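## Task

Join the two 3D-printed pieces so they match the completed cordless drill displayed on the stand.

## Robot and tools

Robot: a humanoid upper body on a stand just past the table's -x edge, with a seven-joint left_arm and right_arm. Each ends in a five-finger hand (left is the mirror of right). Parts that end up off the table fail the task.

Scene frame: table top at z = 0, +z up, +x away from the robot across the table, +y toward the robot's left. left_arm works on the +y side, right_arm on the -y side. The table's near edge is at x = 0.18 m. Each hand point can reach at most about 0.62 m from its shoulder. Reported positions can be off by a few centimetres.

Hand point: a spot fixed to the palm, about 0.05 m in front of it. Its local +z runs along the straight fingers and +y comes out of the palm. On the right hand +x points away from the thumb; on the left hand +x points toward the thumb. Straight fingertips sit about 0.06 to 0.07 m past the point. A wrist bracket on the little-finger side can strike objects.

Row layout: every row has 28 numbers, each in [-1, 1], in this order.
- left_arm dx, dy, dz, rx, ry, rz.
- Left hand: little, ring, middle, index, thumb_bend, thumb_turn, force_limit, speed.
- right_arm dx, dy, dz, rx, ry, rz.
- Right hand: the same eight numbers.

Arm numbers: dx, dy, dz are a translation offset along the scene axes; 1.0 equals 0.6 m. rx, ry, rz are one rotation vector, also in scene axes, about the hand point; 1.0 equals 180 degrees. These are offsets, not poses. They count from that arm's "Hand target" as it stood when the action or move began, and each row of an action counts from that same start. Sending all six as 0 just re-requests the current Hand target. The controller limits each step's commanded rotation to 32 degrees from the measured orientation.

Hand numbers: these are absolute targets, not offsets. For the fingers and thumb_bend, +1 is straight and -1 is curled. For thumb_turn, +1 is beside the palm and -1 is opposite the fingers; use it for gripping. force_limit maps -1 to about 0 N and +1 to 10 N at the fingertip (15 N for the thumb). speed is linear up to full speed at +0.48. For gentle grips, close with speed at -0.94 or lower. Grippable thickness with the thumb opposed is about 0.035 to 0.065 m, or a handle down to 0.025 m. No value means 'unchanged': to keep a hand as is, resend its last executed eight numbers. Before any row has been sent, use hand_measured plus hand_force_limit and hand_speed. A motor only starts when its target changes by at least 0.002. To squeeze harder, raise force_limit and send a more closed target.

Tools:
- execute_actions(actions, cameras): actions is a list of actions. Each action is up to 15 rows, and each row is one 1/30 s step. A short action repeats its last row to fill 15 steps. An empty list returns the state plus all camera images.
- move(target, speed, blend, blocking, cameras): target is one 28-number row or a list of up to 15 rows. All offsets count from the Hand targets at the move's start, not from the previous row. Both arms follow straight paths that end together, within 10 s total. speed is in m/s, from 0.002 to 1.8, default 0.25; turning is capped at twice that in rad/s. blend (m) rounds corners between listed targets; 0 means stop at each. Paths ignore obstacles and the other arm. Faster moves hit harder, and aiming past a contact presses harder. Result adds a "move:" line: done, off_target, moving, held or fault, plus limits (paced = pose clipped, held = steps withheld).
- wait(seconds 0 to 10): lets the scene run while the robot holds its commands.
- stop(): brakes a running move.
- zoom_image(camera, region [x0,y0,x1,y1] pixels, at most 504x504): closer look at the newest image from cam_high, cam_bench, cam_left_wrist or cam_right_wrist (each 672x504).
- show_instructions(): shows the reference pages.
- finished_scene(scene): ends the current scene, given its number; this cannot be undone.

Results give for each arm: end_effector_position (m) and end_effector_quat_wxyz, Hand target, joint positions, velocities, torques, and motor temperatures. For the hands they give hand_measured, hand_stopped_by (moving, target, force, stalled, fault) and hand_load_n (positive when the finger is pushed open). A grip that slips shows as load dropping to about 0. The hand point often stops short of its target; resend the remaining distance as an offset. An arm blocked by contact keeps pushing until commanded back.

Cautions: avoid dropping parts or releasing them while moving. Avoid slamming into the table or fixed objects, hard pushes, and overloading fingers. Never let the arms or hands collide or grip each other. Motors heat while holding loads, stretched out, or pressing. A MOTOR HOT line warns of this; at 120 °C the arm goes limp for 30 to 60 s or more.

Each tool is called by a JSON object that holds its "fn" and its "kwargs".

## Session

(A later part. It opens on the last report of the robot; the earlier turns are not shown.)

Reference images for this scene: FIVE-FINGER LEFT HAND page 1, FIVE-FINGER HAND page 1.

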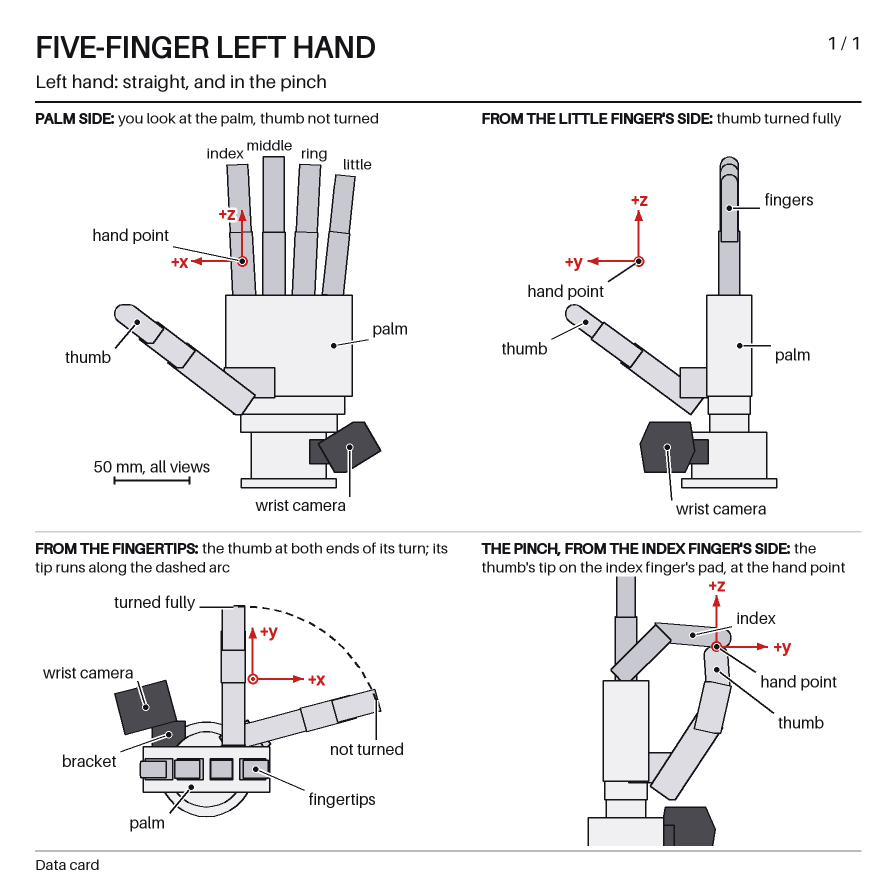

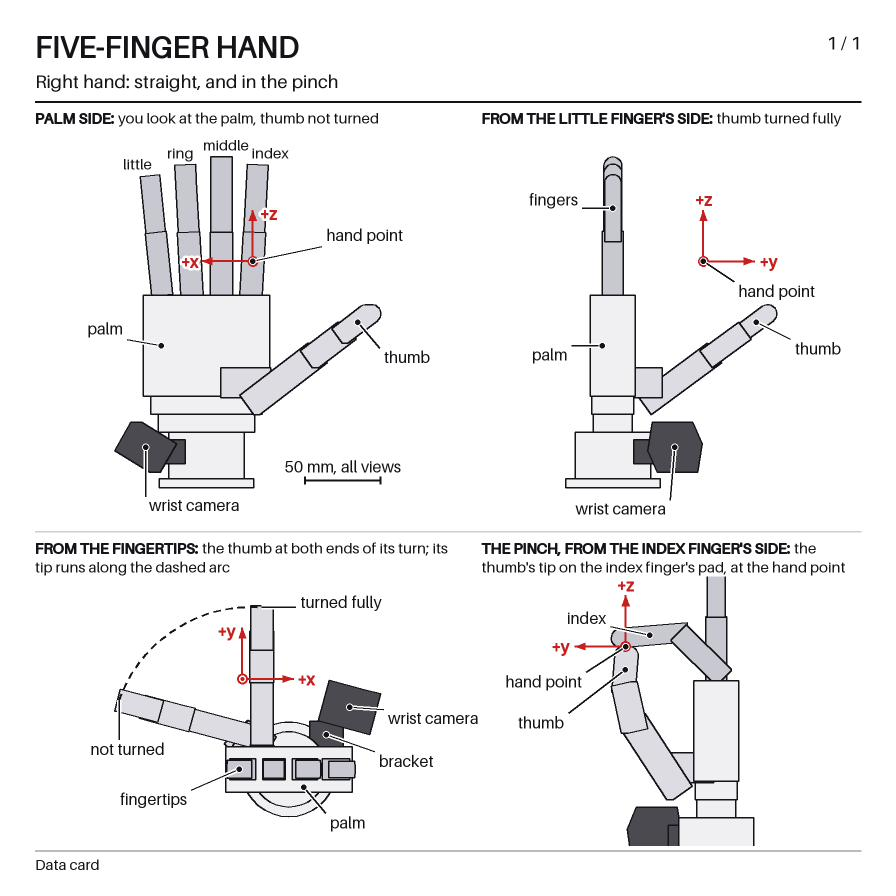

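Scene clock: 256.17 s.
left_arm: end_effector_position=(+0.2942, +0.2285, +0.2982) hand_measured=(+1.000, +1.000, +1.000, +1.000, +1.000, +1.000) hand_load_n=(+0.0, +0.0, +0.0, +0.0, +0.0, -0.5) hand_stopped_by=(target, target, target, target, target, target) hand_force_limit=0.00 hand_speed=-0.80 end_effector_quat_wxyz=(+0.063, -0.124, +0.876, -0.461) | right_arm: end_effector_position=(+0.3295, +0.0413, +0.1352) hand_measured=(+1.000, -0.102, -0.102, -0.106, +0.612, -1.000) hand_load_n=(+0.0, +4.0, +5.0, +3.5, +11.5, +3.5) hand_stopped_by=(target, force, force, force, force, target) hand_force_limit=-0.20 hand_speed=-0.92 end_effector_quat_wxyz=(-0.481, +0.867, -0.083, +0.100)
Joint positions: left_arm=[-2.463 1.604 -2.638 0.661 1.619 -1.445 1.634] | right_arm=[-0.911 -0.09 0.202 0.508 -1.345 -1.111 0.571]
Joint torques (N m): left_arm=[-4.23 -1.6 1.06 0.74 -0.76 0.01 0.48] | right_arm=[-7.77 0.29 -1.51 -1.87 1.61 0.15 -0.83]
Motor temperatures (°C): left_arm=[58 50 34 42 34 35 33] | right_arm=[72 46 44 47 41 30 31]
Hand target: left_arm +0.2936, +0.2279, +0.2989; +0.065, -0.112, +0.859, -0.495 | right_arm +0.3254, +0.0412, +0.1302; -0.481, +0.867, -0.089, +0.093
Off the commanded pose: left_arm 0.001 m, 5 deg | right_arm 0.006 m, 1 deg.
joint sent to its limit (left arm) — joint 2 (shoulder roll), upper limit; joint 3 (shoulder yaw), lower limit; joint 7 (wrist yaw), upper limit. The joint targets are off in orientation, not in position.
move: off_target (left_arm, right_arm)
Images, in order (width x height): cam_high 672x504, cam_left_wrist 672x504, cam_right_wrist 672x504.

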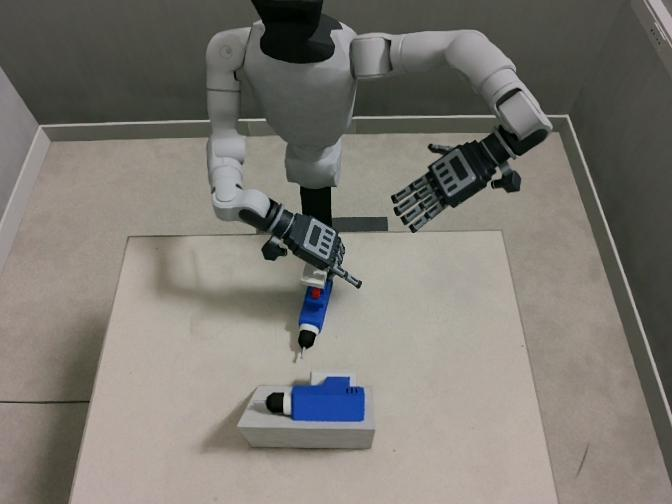

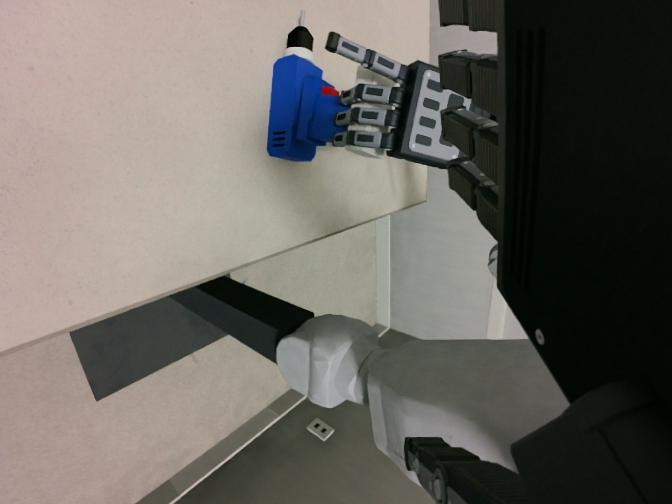

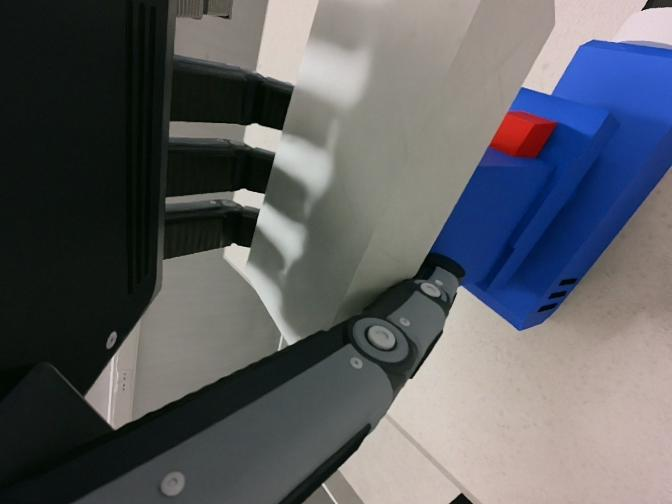

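{"fn": "move", "kwargs": {"target": [0,0,0,0,0,0,1,1,1,1,1,1,0,-0.8,-0.005,-0.002,-0.014,0,0,0.006,1,-0.4,-0.4,-0.4,-0.1,-1,-0.2,-0.92], "speed": 0.03, "cameras": ["cam_high","cam_left_wrist","cam_right_wrist"]}}

{"fn": "zoom_image", "kwargs": {"camera": "cam_left_wrist", "region": [240, 0, 420, 180]}}

{"fn": "zoom_image", "kwargs": {"camera": "cam_high", "region": [250, 240, 370, 360]}}

{"fn": "zoom_image", "kwargs": {"camera": "cam_right_wrist", "region": [300, 0, 672, 330]}}

Scene clock: 266.27 s.
left_arm: end_effector_position=(+0.2942, +0.2285, +0.2982) hand_measured=(+1.000, +1.000, +1.000, +1.000, +1.000, +1.000) hand_load_n=(+0.0, +0.0, +0.0, +0.0, +0.0, +0.0) hand_stopped_by=(target, target, target, target, target, target) hand_force_limit=0.00 hand_speed=-0.80 end_effector_quat_wxyz=(+0.063, -0.124, +0.876, -0.461) | right_arm: end_effector_position=(+0.3262, +0.0402, +0.1257) hand_measured=(+1.000, -0.102, -0.102, -0.106, +0.612, -1.000) hand_load_n=(+0.0, +4.0, +5.5, +3.5, +12.0, +3.5) hand_stopped_by=(target, force, force, force, force, target) hand_force_limit=-0.20 hand_speed=-0.92 end_effector_quat_wxyz=(-0.482, +0.868, -0.078, +0.095)
Joint positions: left_arm=[-2.463 1.604 -2.638 0.661 1.619 -1.445 1.634] | right_arm=[-0.911 -0.105 0.231 0.544 -1.394 -1.117 0.482]
Joint torques (N m): left_arm=[-4.22 -1.59 1.06 0.73 -0.77 0.01 0.48] | right_arm=[-7.89 0.33 -1.43 -1.95 1.6 0.07 -0.75]
Motor temperatures (°C): left_arm=[58 50 34 42 34 35 33] | right_arm=[72 46 44 45 41 30 31]
Hand target: left_arm +0.2936, +0.2279, +0.2989; +0.065, -0.112, +0.859, -0.495 | right_arm +0.3224, +0.0400, +0.1218; -0.482, +0.868, -0.081, +0.088
Off the commanded pose: left_arm 0.001 m, 5 deg | right_arm 0.005 m, 1 deg.
joint sent to its limit (left arm) — joint 2 (shoulder roll), upper limit; joint 3 (shoulder yaw), lower limit; joint 7 (wrist yaw), upper limit. The joint targets are off in orientation, not in position.
move: off_target (left_arm, right_arm)
Images, in order (width x height): cam_high 672x504, cam_left_wrist 672x504, cam_right_wrist 672x504.

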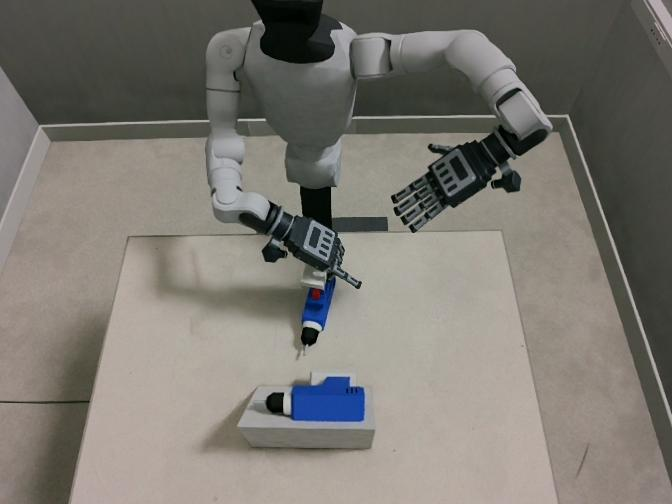

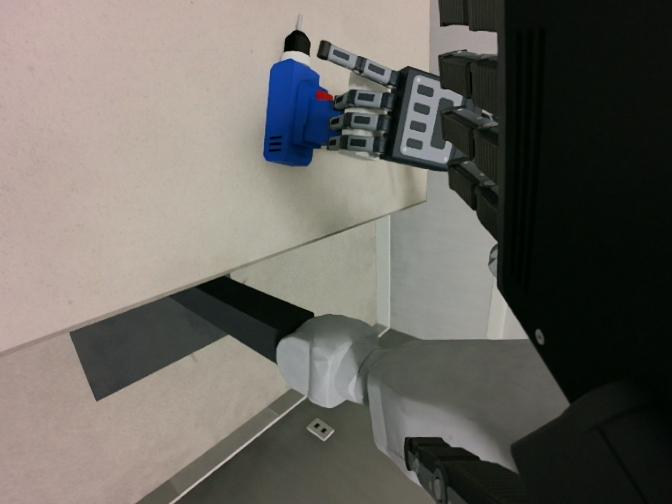

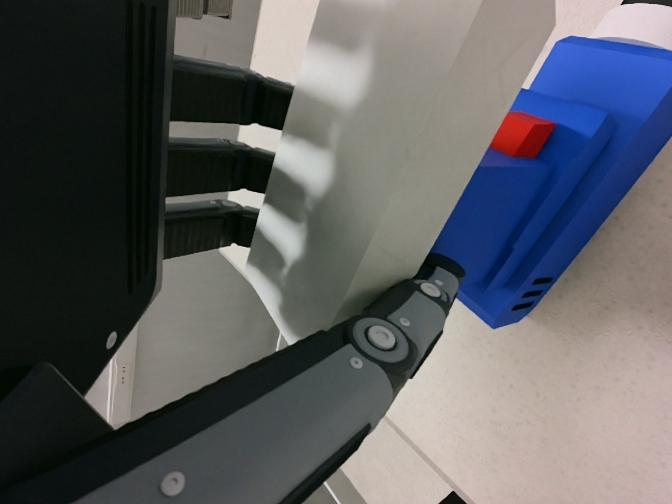

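Scaled by 2.800 from the camera's 672x504 image, which has a finer 960x720 frame.

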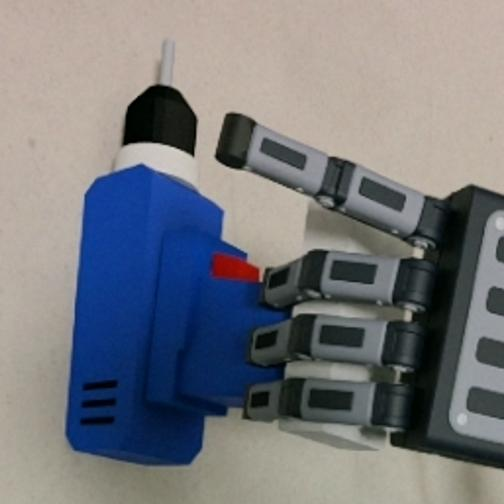

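Scaled by 4.200 from the camera's 672x504 image, which has a finer 960x720 frame.

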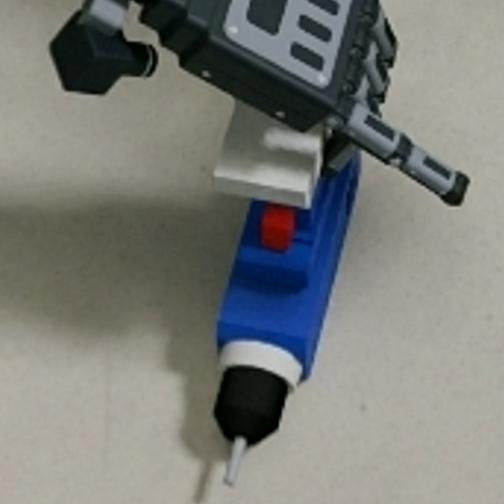

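Scaled by 1.355 from the camera's 672x504 image, which has a finer 960x720 frame.

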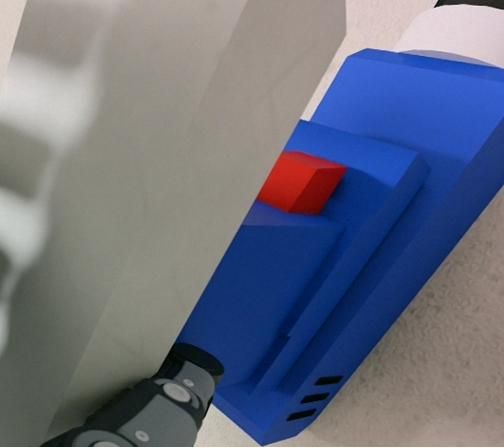

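{"fn": "move", "kwargs": {"target": [0,0,0,0,0,0,1,1,1,1,1,1,0,-0.8,0.004,0,-0.01,0,0,0,1,-0.4,-0.4,-0.4,-0.1,-1,-0.2,-0.92], "speed": 0.03, "cameras": ["cam_high","cam_left_wrist","cam_right_wrist"]}}

{"fn": "zoom_image", "kwargs": {"camera": "cam_left_wrist", "region": [240, 0, 420, 180]}}

{"fn": "zoom_image", "kwargs": {"camera": "cam_right_wrist", "region": [300, 0, 672, 330]}}

Scene clock: 271.97 s.
left_arm: end_effector_position=(+0.2942, +0.2285, +0.2982) hand_measured=(+1.000, +1.000, +1.000, +1.000, +1.000, +1.000) hand_load_n=(+0.0, +0.0, +0.0, +0.0, +0.0, +0.0) hand_stopped_by=(target, target, target, target, target, target) hand_force_limit=0.00 hand_speed=-0.80 end_effector_quat_wxyz=(+0.063, -0.124, +0.876, -0.461) | right_arm: end_effector_position=(+0.3271, +0.0440, +0.1238) hand_measured=(+1.000, -0.102, -0.102, -0.106, +0.612, -1.000) hand_load_n=(-0.5, +4.5, +5.0, +3.5, +11.0, +3.0) hand_stopped_by=(target, force, force, force, force, target) hand_force_limit=-0.20 hand_speed=-0.92 end_effector_quat_wxyz=(-0.495, +0.860, -0.080, +0.093)
Joint positions: left_arm=[-2.463 1.604 -2.638 0.661 1.619 -1.445 1.634] | right_arm=[-0.917 -0.109 0.243 0.58 -1.428 -1.111 0.398]
Joint torques (N m): left_arm=[-4.23 -1.59 1.06 0.73 -0.77 0.01 0.48] | right_arm=[-9.04 0.17 -0.69 -1.09 1.25 0.25 -0.5]
Motor temperatures (°C): left_arm=[58 50 34 42 34 35 33] | right_arm=[72 46 44 45 40 30 31]
Hand target: left_arm +0.2936, +0.2279, +0.2989; +0.065, -0.112, +0.859, -0.495 | right_arm +0.3248, +0.0400, +0.1158; -0.482, +0.868, -0.081, +0.088
Off the commanded pose: left_arm 0.001 m, 5 deg | right_arm 0.009 m, 2 deg.
joint sent to its limit (left arm) — joint 2 (shoulder roll), upper limit; joint 3 (shoulder yaw), lower limit; joint 7 (wrist yaw), upper limit. The joint targets are off in orientation, not in position.
move: off_target (left_arm, right_arm)
Images, in order (width x height): cam_high 672x504, cam_left_wrist 672x504, cam_right_wrist 672x504.

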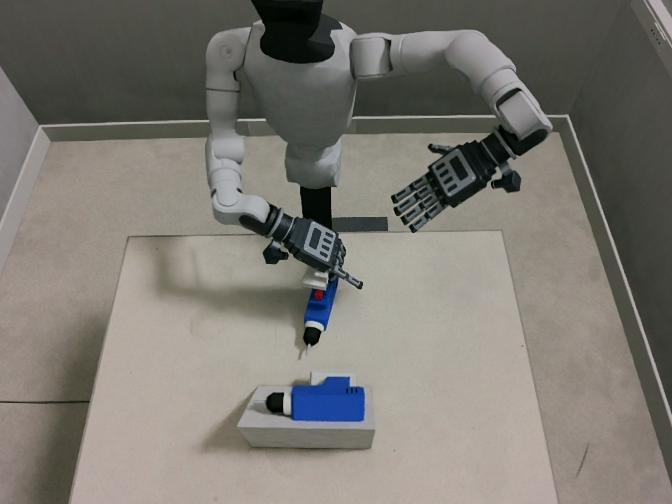

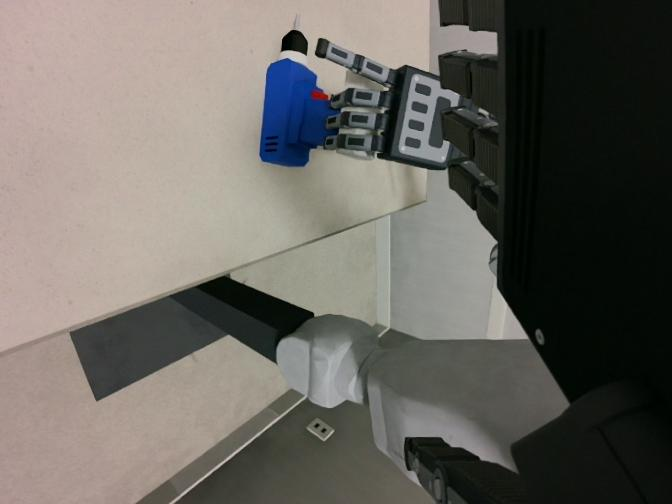

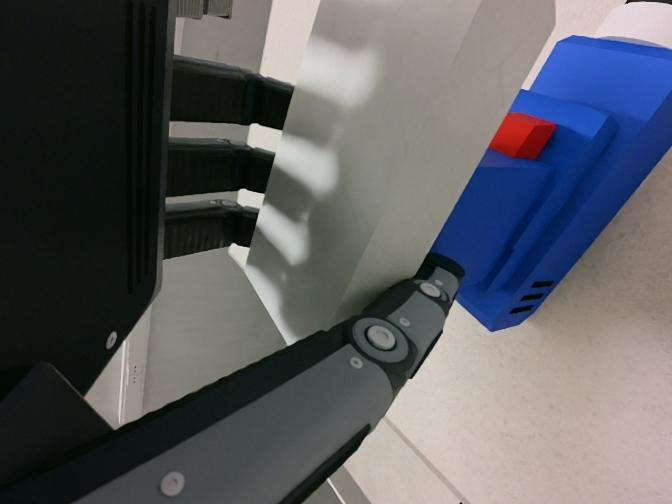

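Scaled by 2.800 from the camera's 672x504 image, which has a finer 960x720 frame.

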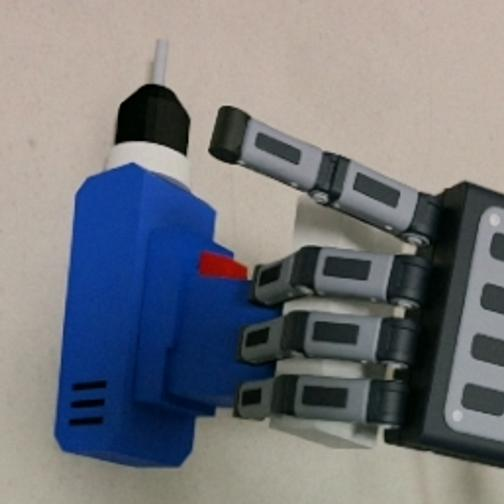

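Scaled by 1.355 from the camera's 672x504 image, which has a finer 960x720 frame.

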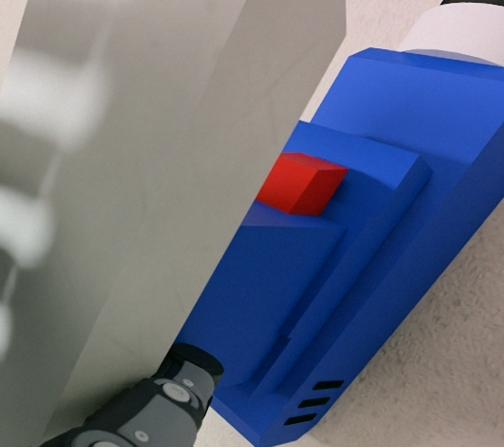

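{"fn": "move", "kwargs": {"target": [0,0,0,0,0,0,1,1,1,1,1,1,0,-0.8,0.002,0.004,0.008,0,0,0,1,-0.4,-0.4,-0.4,-0.1,-1,-0.2,-0.92], "speed": 0.03}}

{"fn": "move", "kwargs": {"target": [0,0,0,0,0,0,1,1,1,1,1,1,0,-0.8,0.0,0.0,0.001,0,0,0,1,0.1,0.1,0.1,0.95,-1,-0.2,-0.93], "cameras": ["cam_high","cam_left_wrist","cam_right_wrist"]}}

{"fn": "zoom_image", "kwargs": {"camera": "cam_left_wrist", "region": [240, 0, 420, 180]}}

{"fn": "zoom_image", "kwargs": {"camera": "cam_right_wrist", "region": [300, 0, 672, 330]}}

Scene clock: 280.90 s.
left_arm: end_effector_position=(+0.2942, +0.2285, +0.2982) hand_measured=(+1.000, +1.000, +1.000, +1.000, +1.000, +1.000) hand_load_n=(+0.0, +0.0, +0.0, -0.5, +0.0, +0.0) hand_stopped_by=(target, target, target, target, target, target) hand_force_limit=0.00 hand_speed=-0.80 end_effector_quat_wxyz=(+0.063, -0.124, +0.876, -0.461) | right_arm: end_effector_position=(+0.3269, +0.0438, +0.1233) hand_measured=(+1.000, -0.102, -0.102, -0.106, +0.612, -1.000) hand_load_n=(+0.0, +4.5, +5.5, +3.5, +11.5, +3.0) hand_stopped_by=(target, force, force, force, force, target) hand_force_limit=-0.20 hand_speed=-0.92 end_effector_quat_wxyz=(-0.488, +0.864, -0.080, +0.092)
Joint positions: left_arm=[-2.463 1.604 -2.638 0.661 1.619 -1.445 1.634] | right_arm=[-0.923 -0.102 0.243 0.58 -1.421 -1.109 0.427]
Joint torques (N m): left_arm=[-4.22 -1.59 1.06 0.73 -0.77 0.01 0.48] | right_arm=[-9.62 0.44 -1.33 -1.65 1.78 0.16 -0.32]
Motor temperatures (°C): left_arm=[58 50 34 42 34 35 33] | right_arm=[74 46 44 44 40 30 31]
Hand target: left_arm +0.2936, +0.2279, +0.2989; +0.065, -0.112, +0.859, -0.495 | right_arm +0.3260, +0.0424, +0.1206; -0.482, +0.868, -0.081, +0.088
Off the commanded pose: left_arm 0.001 m, 5 deg | right_arm 0.003 m, 1 deg.
joint sent to its limit (left arm) — joint 2 (shoulder roll), upper limit; joint 3 (shoulder yaw), lower limit; joint 7 (wrist yaw), upper limit. The joint targets are off in orientation, not in position.
move: off_target (left_arm)

Scene clock: 284.50 s.
left_arm: end_effector_position=(+0.2942, +0.2285, +0.2982) hand_measured=(+1.000, +1.000, +1.000, +1.000, +1.000, +1.000) hand_load_n=(+0.0, +0.0, +0.0, +0.0, +0.0, +0.0) hand_stopped_by=(target, target, target, target, target, target) hand_force_limit=0.00 hand_speed=-0.80 end_effector_quat_wxyz=(+0.063, -0.124, +0.876, -0.461) | right_arm: end_effector_position=(+0.3265, +0.0421, +0.1218) hand_measured=(+1.000, +0.100, +0.100, +0.100, +0.950, -1.000) hand_load_n=(+0.0, +0.0, +0.0, +0.0, +0.0, +0.0) hand_stopped_by=(target, target, target, target, target, target) hand_force_limit=-0.20 hand_speed=-0.93 end_effector_quat_wxyz=(-0.483, +0.867, -0.080, +0.091)
Joint positions: left_arm=[-2.463 1.604 -2.638 0.661 1.619 -1.445 1.634] | right_arm=[-0.923 -0.102 0.243 0.58 -1.42 -1.109 0.439]
Joint torques (N m): left_arm=[-4.23 -1.59 1.07 0.72 -0.77 0.01 0.48] | right_arm=[-9.64 0.41 -1.8 -1.72 1.72 0.11 -0.53]
Motor temperatures (°C): left_arm=[58 50 34 42 34 35 33] | right_arm=[74 46 44 44 40 30 31]
Hand target: left_arm +0.2936, +0.2279, +0.2989; +0.065, -0.112, +0.859, -0.495 | right_arm +0.3260, +0.0424, +0.1212; -0.482, +0.868, -0.081, +0.088
Off the commanded pose: left_arm 0.001 m, 5 deg | right_arm 0.001 m, 0 deg.
joint sent to its limit (left arm) — joint 2 (shoulder roll), upper limit; joint 3 (shoulder yaw), lower limit; joint 7 (wrist yaw), upper limit. The joint targets are off in orientation, not in position.
move: off_target (left_arm)
Images, in order (width x height): cam_high 672x504, cam_left_wrist 672x504, cam_right_wrist 672x504.

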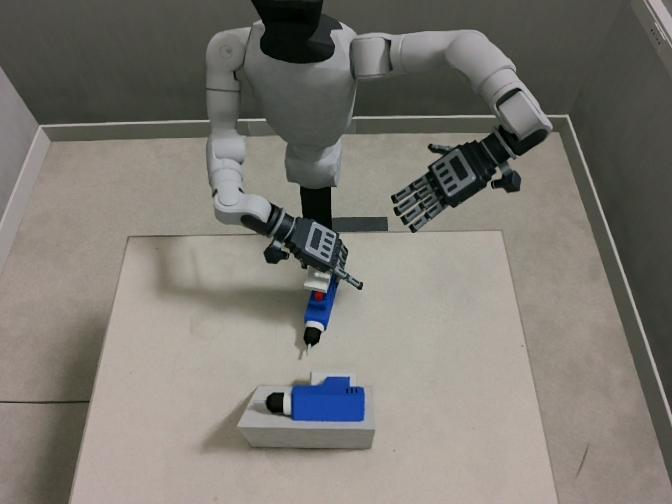

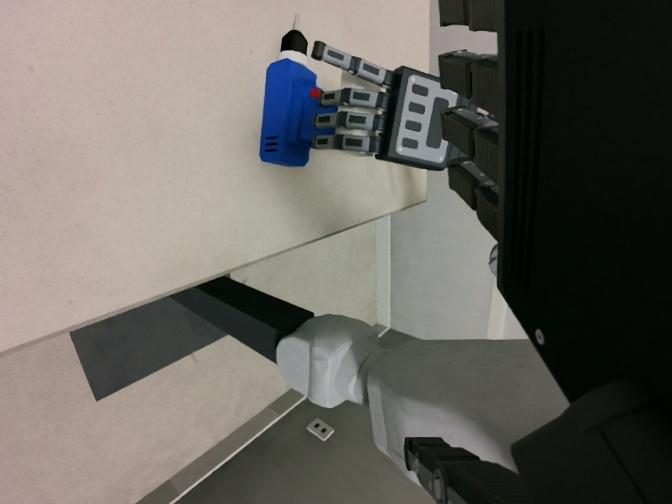

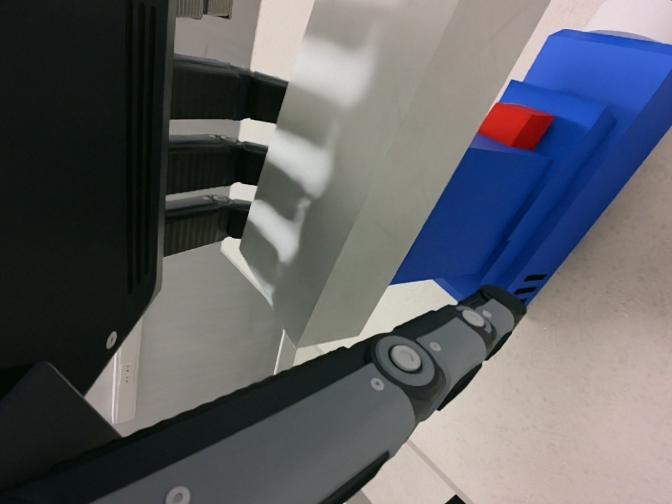

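Scaled by 2.800 from the camera's 672x504 image, which has a finer 960x720 frame.

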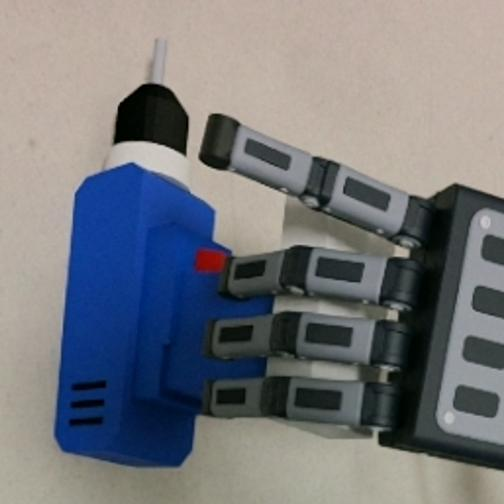

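Scaled by 1.355 from the camera's 672x504 image, which has a finer 960x720 frame.

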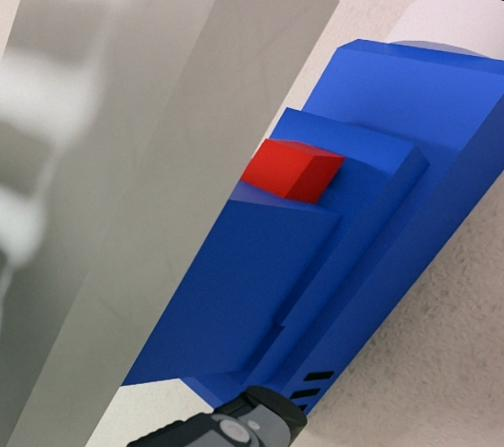

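{"fn": "move", "kwargs": {"target": [[0,0,0,0,0,0,1,1,1,1,1,1,0,-0.8,0.0,0.0,0.0,0,0,0,1,1,1,1,1,-1,-0.2,-0.7],[0,0,0,0,0,0,1,1,1,1,1,1,0,-0.8,0.0,0.0,0.17,0,0,0,1,1,1,1,1,-1,-0.2,-0.7],[0,0,0,0,0,0,1,1,1,1,1,1,0,-0.8,-0.06,-0.3,0.27,0,0,0,1,1,1,1,1,-1,-0.2,-0.7]], "speed": [0.05,0.06,0.18], "cameras": ["all"]}}

{"fn": "zoom_image", "kwargs": {"camera": "cam_high", "region": [260, 250, 360, 350]}}

{"fn": "zoom_image", "kwargs": {"camera": "cam_left_wrist", "region": [240, 0, 420, 180]}}

{"fn": "zoom_image", "kwargs": {"camera": "cam_right_wrist", "region": [360, 0, 660, 220]}}

Scene clock: 298.47 s.
left_arm: end_effector_position=(+0.2942, +0.2285, +0.2982) hand_measured=(+1.000, +1.000, +1.000, +1.000, +1.000, +1.000) hand_load_n=(+0.0, +0.0, +0.0, +0.0, +0.0, +0.0) hand_stopped_by=(target, target, target, target, target, target) hand_force_limit=0.00 hand_speed=-0.80 end_effector_quat_wxyz=(+0.063, -0.124, +0.876, -0.461) | right_arm: end_effector_position=(+0.2907, -0.1362, +0.2841) hand_measured=(+1.000, +1.000, +1.000, +1.000, +1.000, -1.000) hand_load_n=(+0.0, +0.0, +0.0, +0.0, +0.0, +0.0) hand_stopped_by=(target, target, target, target, target, target) hand_force_limit=-0.20 hand_speed=-0.70 end_effector_quat_wxyz=(-0.482, +0.868, -0.078, +0.091)
Joint positions: left_arm=[-2.463 1.604 -2.638 0.661 1.619 -1.445 1.634] | right_arm=[-0.984 -0.828 0.126 0.316 0.288 -1.205 1.616]
Joint torques (N m): left_arm=[-4.22 -1.6 1.06 0.73 -0.77 0.01 0.47] | right_arm=[-8.3 -3.26 -2.5 -0.76 1.89 -0.02 -0.51]
Motor temperatures (°C): left_arm=[58 50 34 42 34 35 33] | right_arm=[76 46 44 44 41 30 31]
Hand target: left_arm +0.2936, +0.2279, +0.2989; +0.065, -0.112, +0.859, -0.495 | right_arm +0.2900, -0.1376, +0.2832; -0.482, +0.868, -0.081, +0.088
Off the commanded pose: left_arm 0.001 m, 5 deg | right_arm 0.002 m, 0 deg.
joint sent to its limit (left arm) — joint 2 (shoulder roll), upper limit; joint 3 (shoulder yaw), lower limit; joint 7 (wrist yaw), upper limit. The joint targets are off in orientation, not in position.
joint sent to its limit (right arm) — joint 7 (wrist yaw), upper limit. The joint targets still meet the commanded pose.
move: off_target (left_arm)

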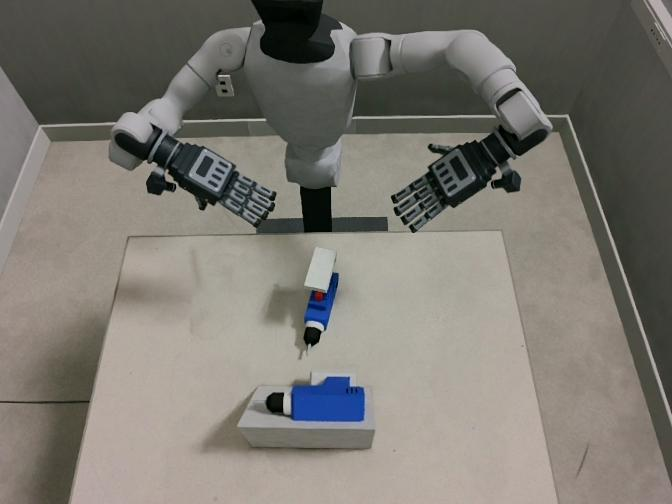

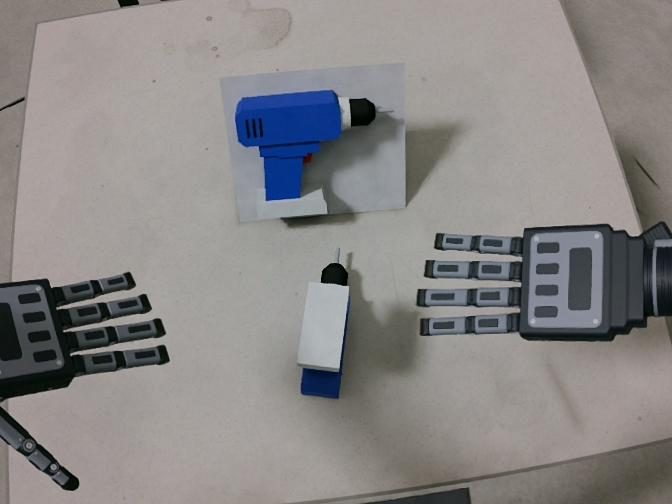

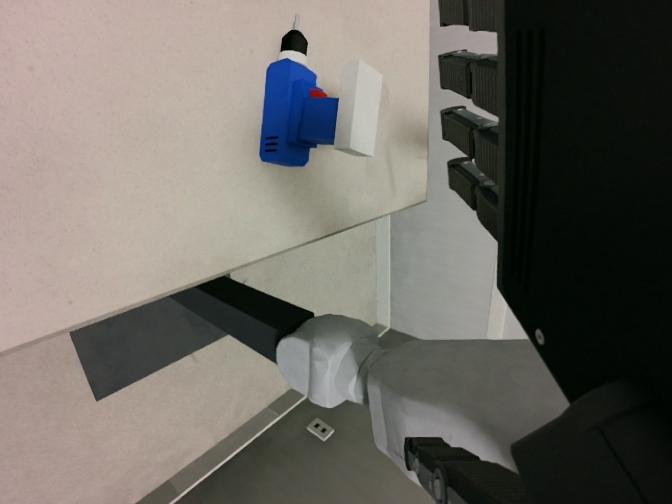

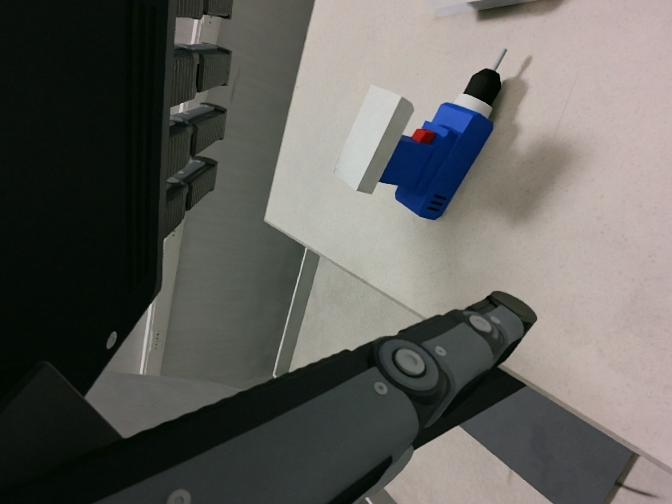

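Scaled by 5.040 from the camera's 672x504 image, which has a finer 960x720 frame.

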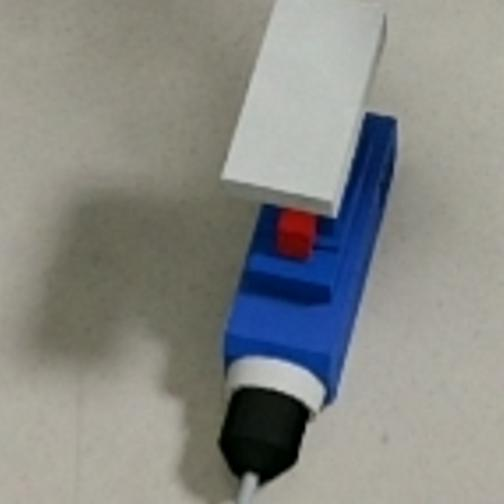

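Scaled by 2.800 from the camera's 672x504 image, which has a finer 960x720 frame.

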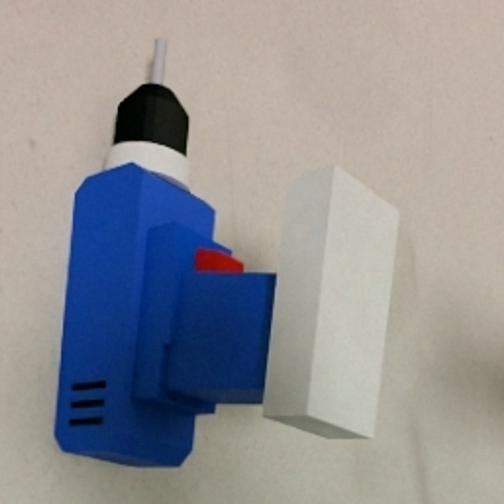

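Scaled by 1.680 from the camera's 672x504 image, which has a finer 960x720 frame.

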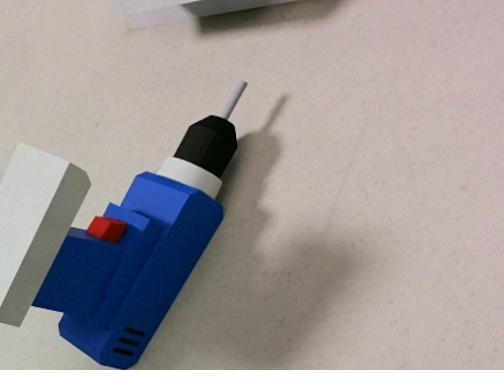

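{"fn": "finished_scene", "kwargs": {"scene": 2}}

The scene is finished: the task was done.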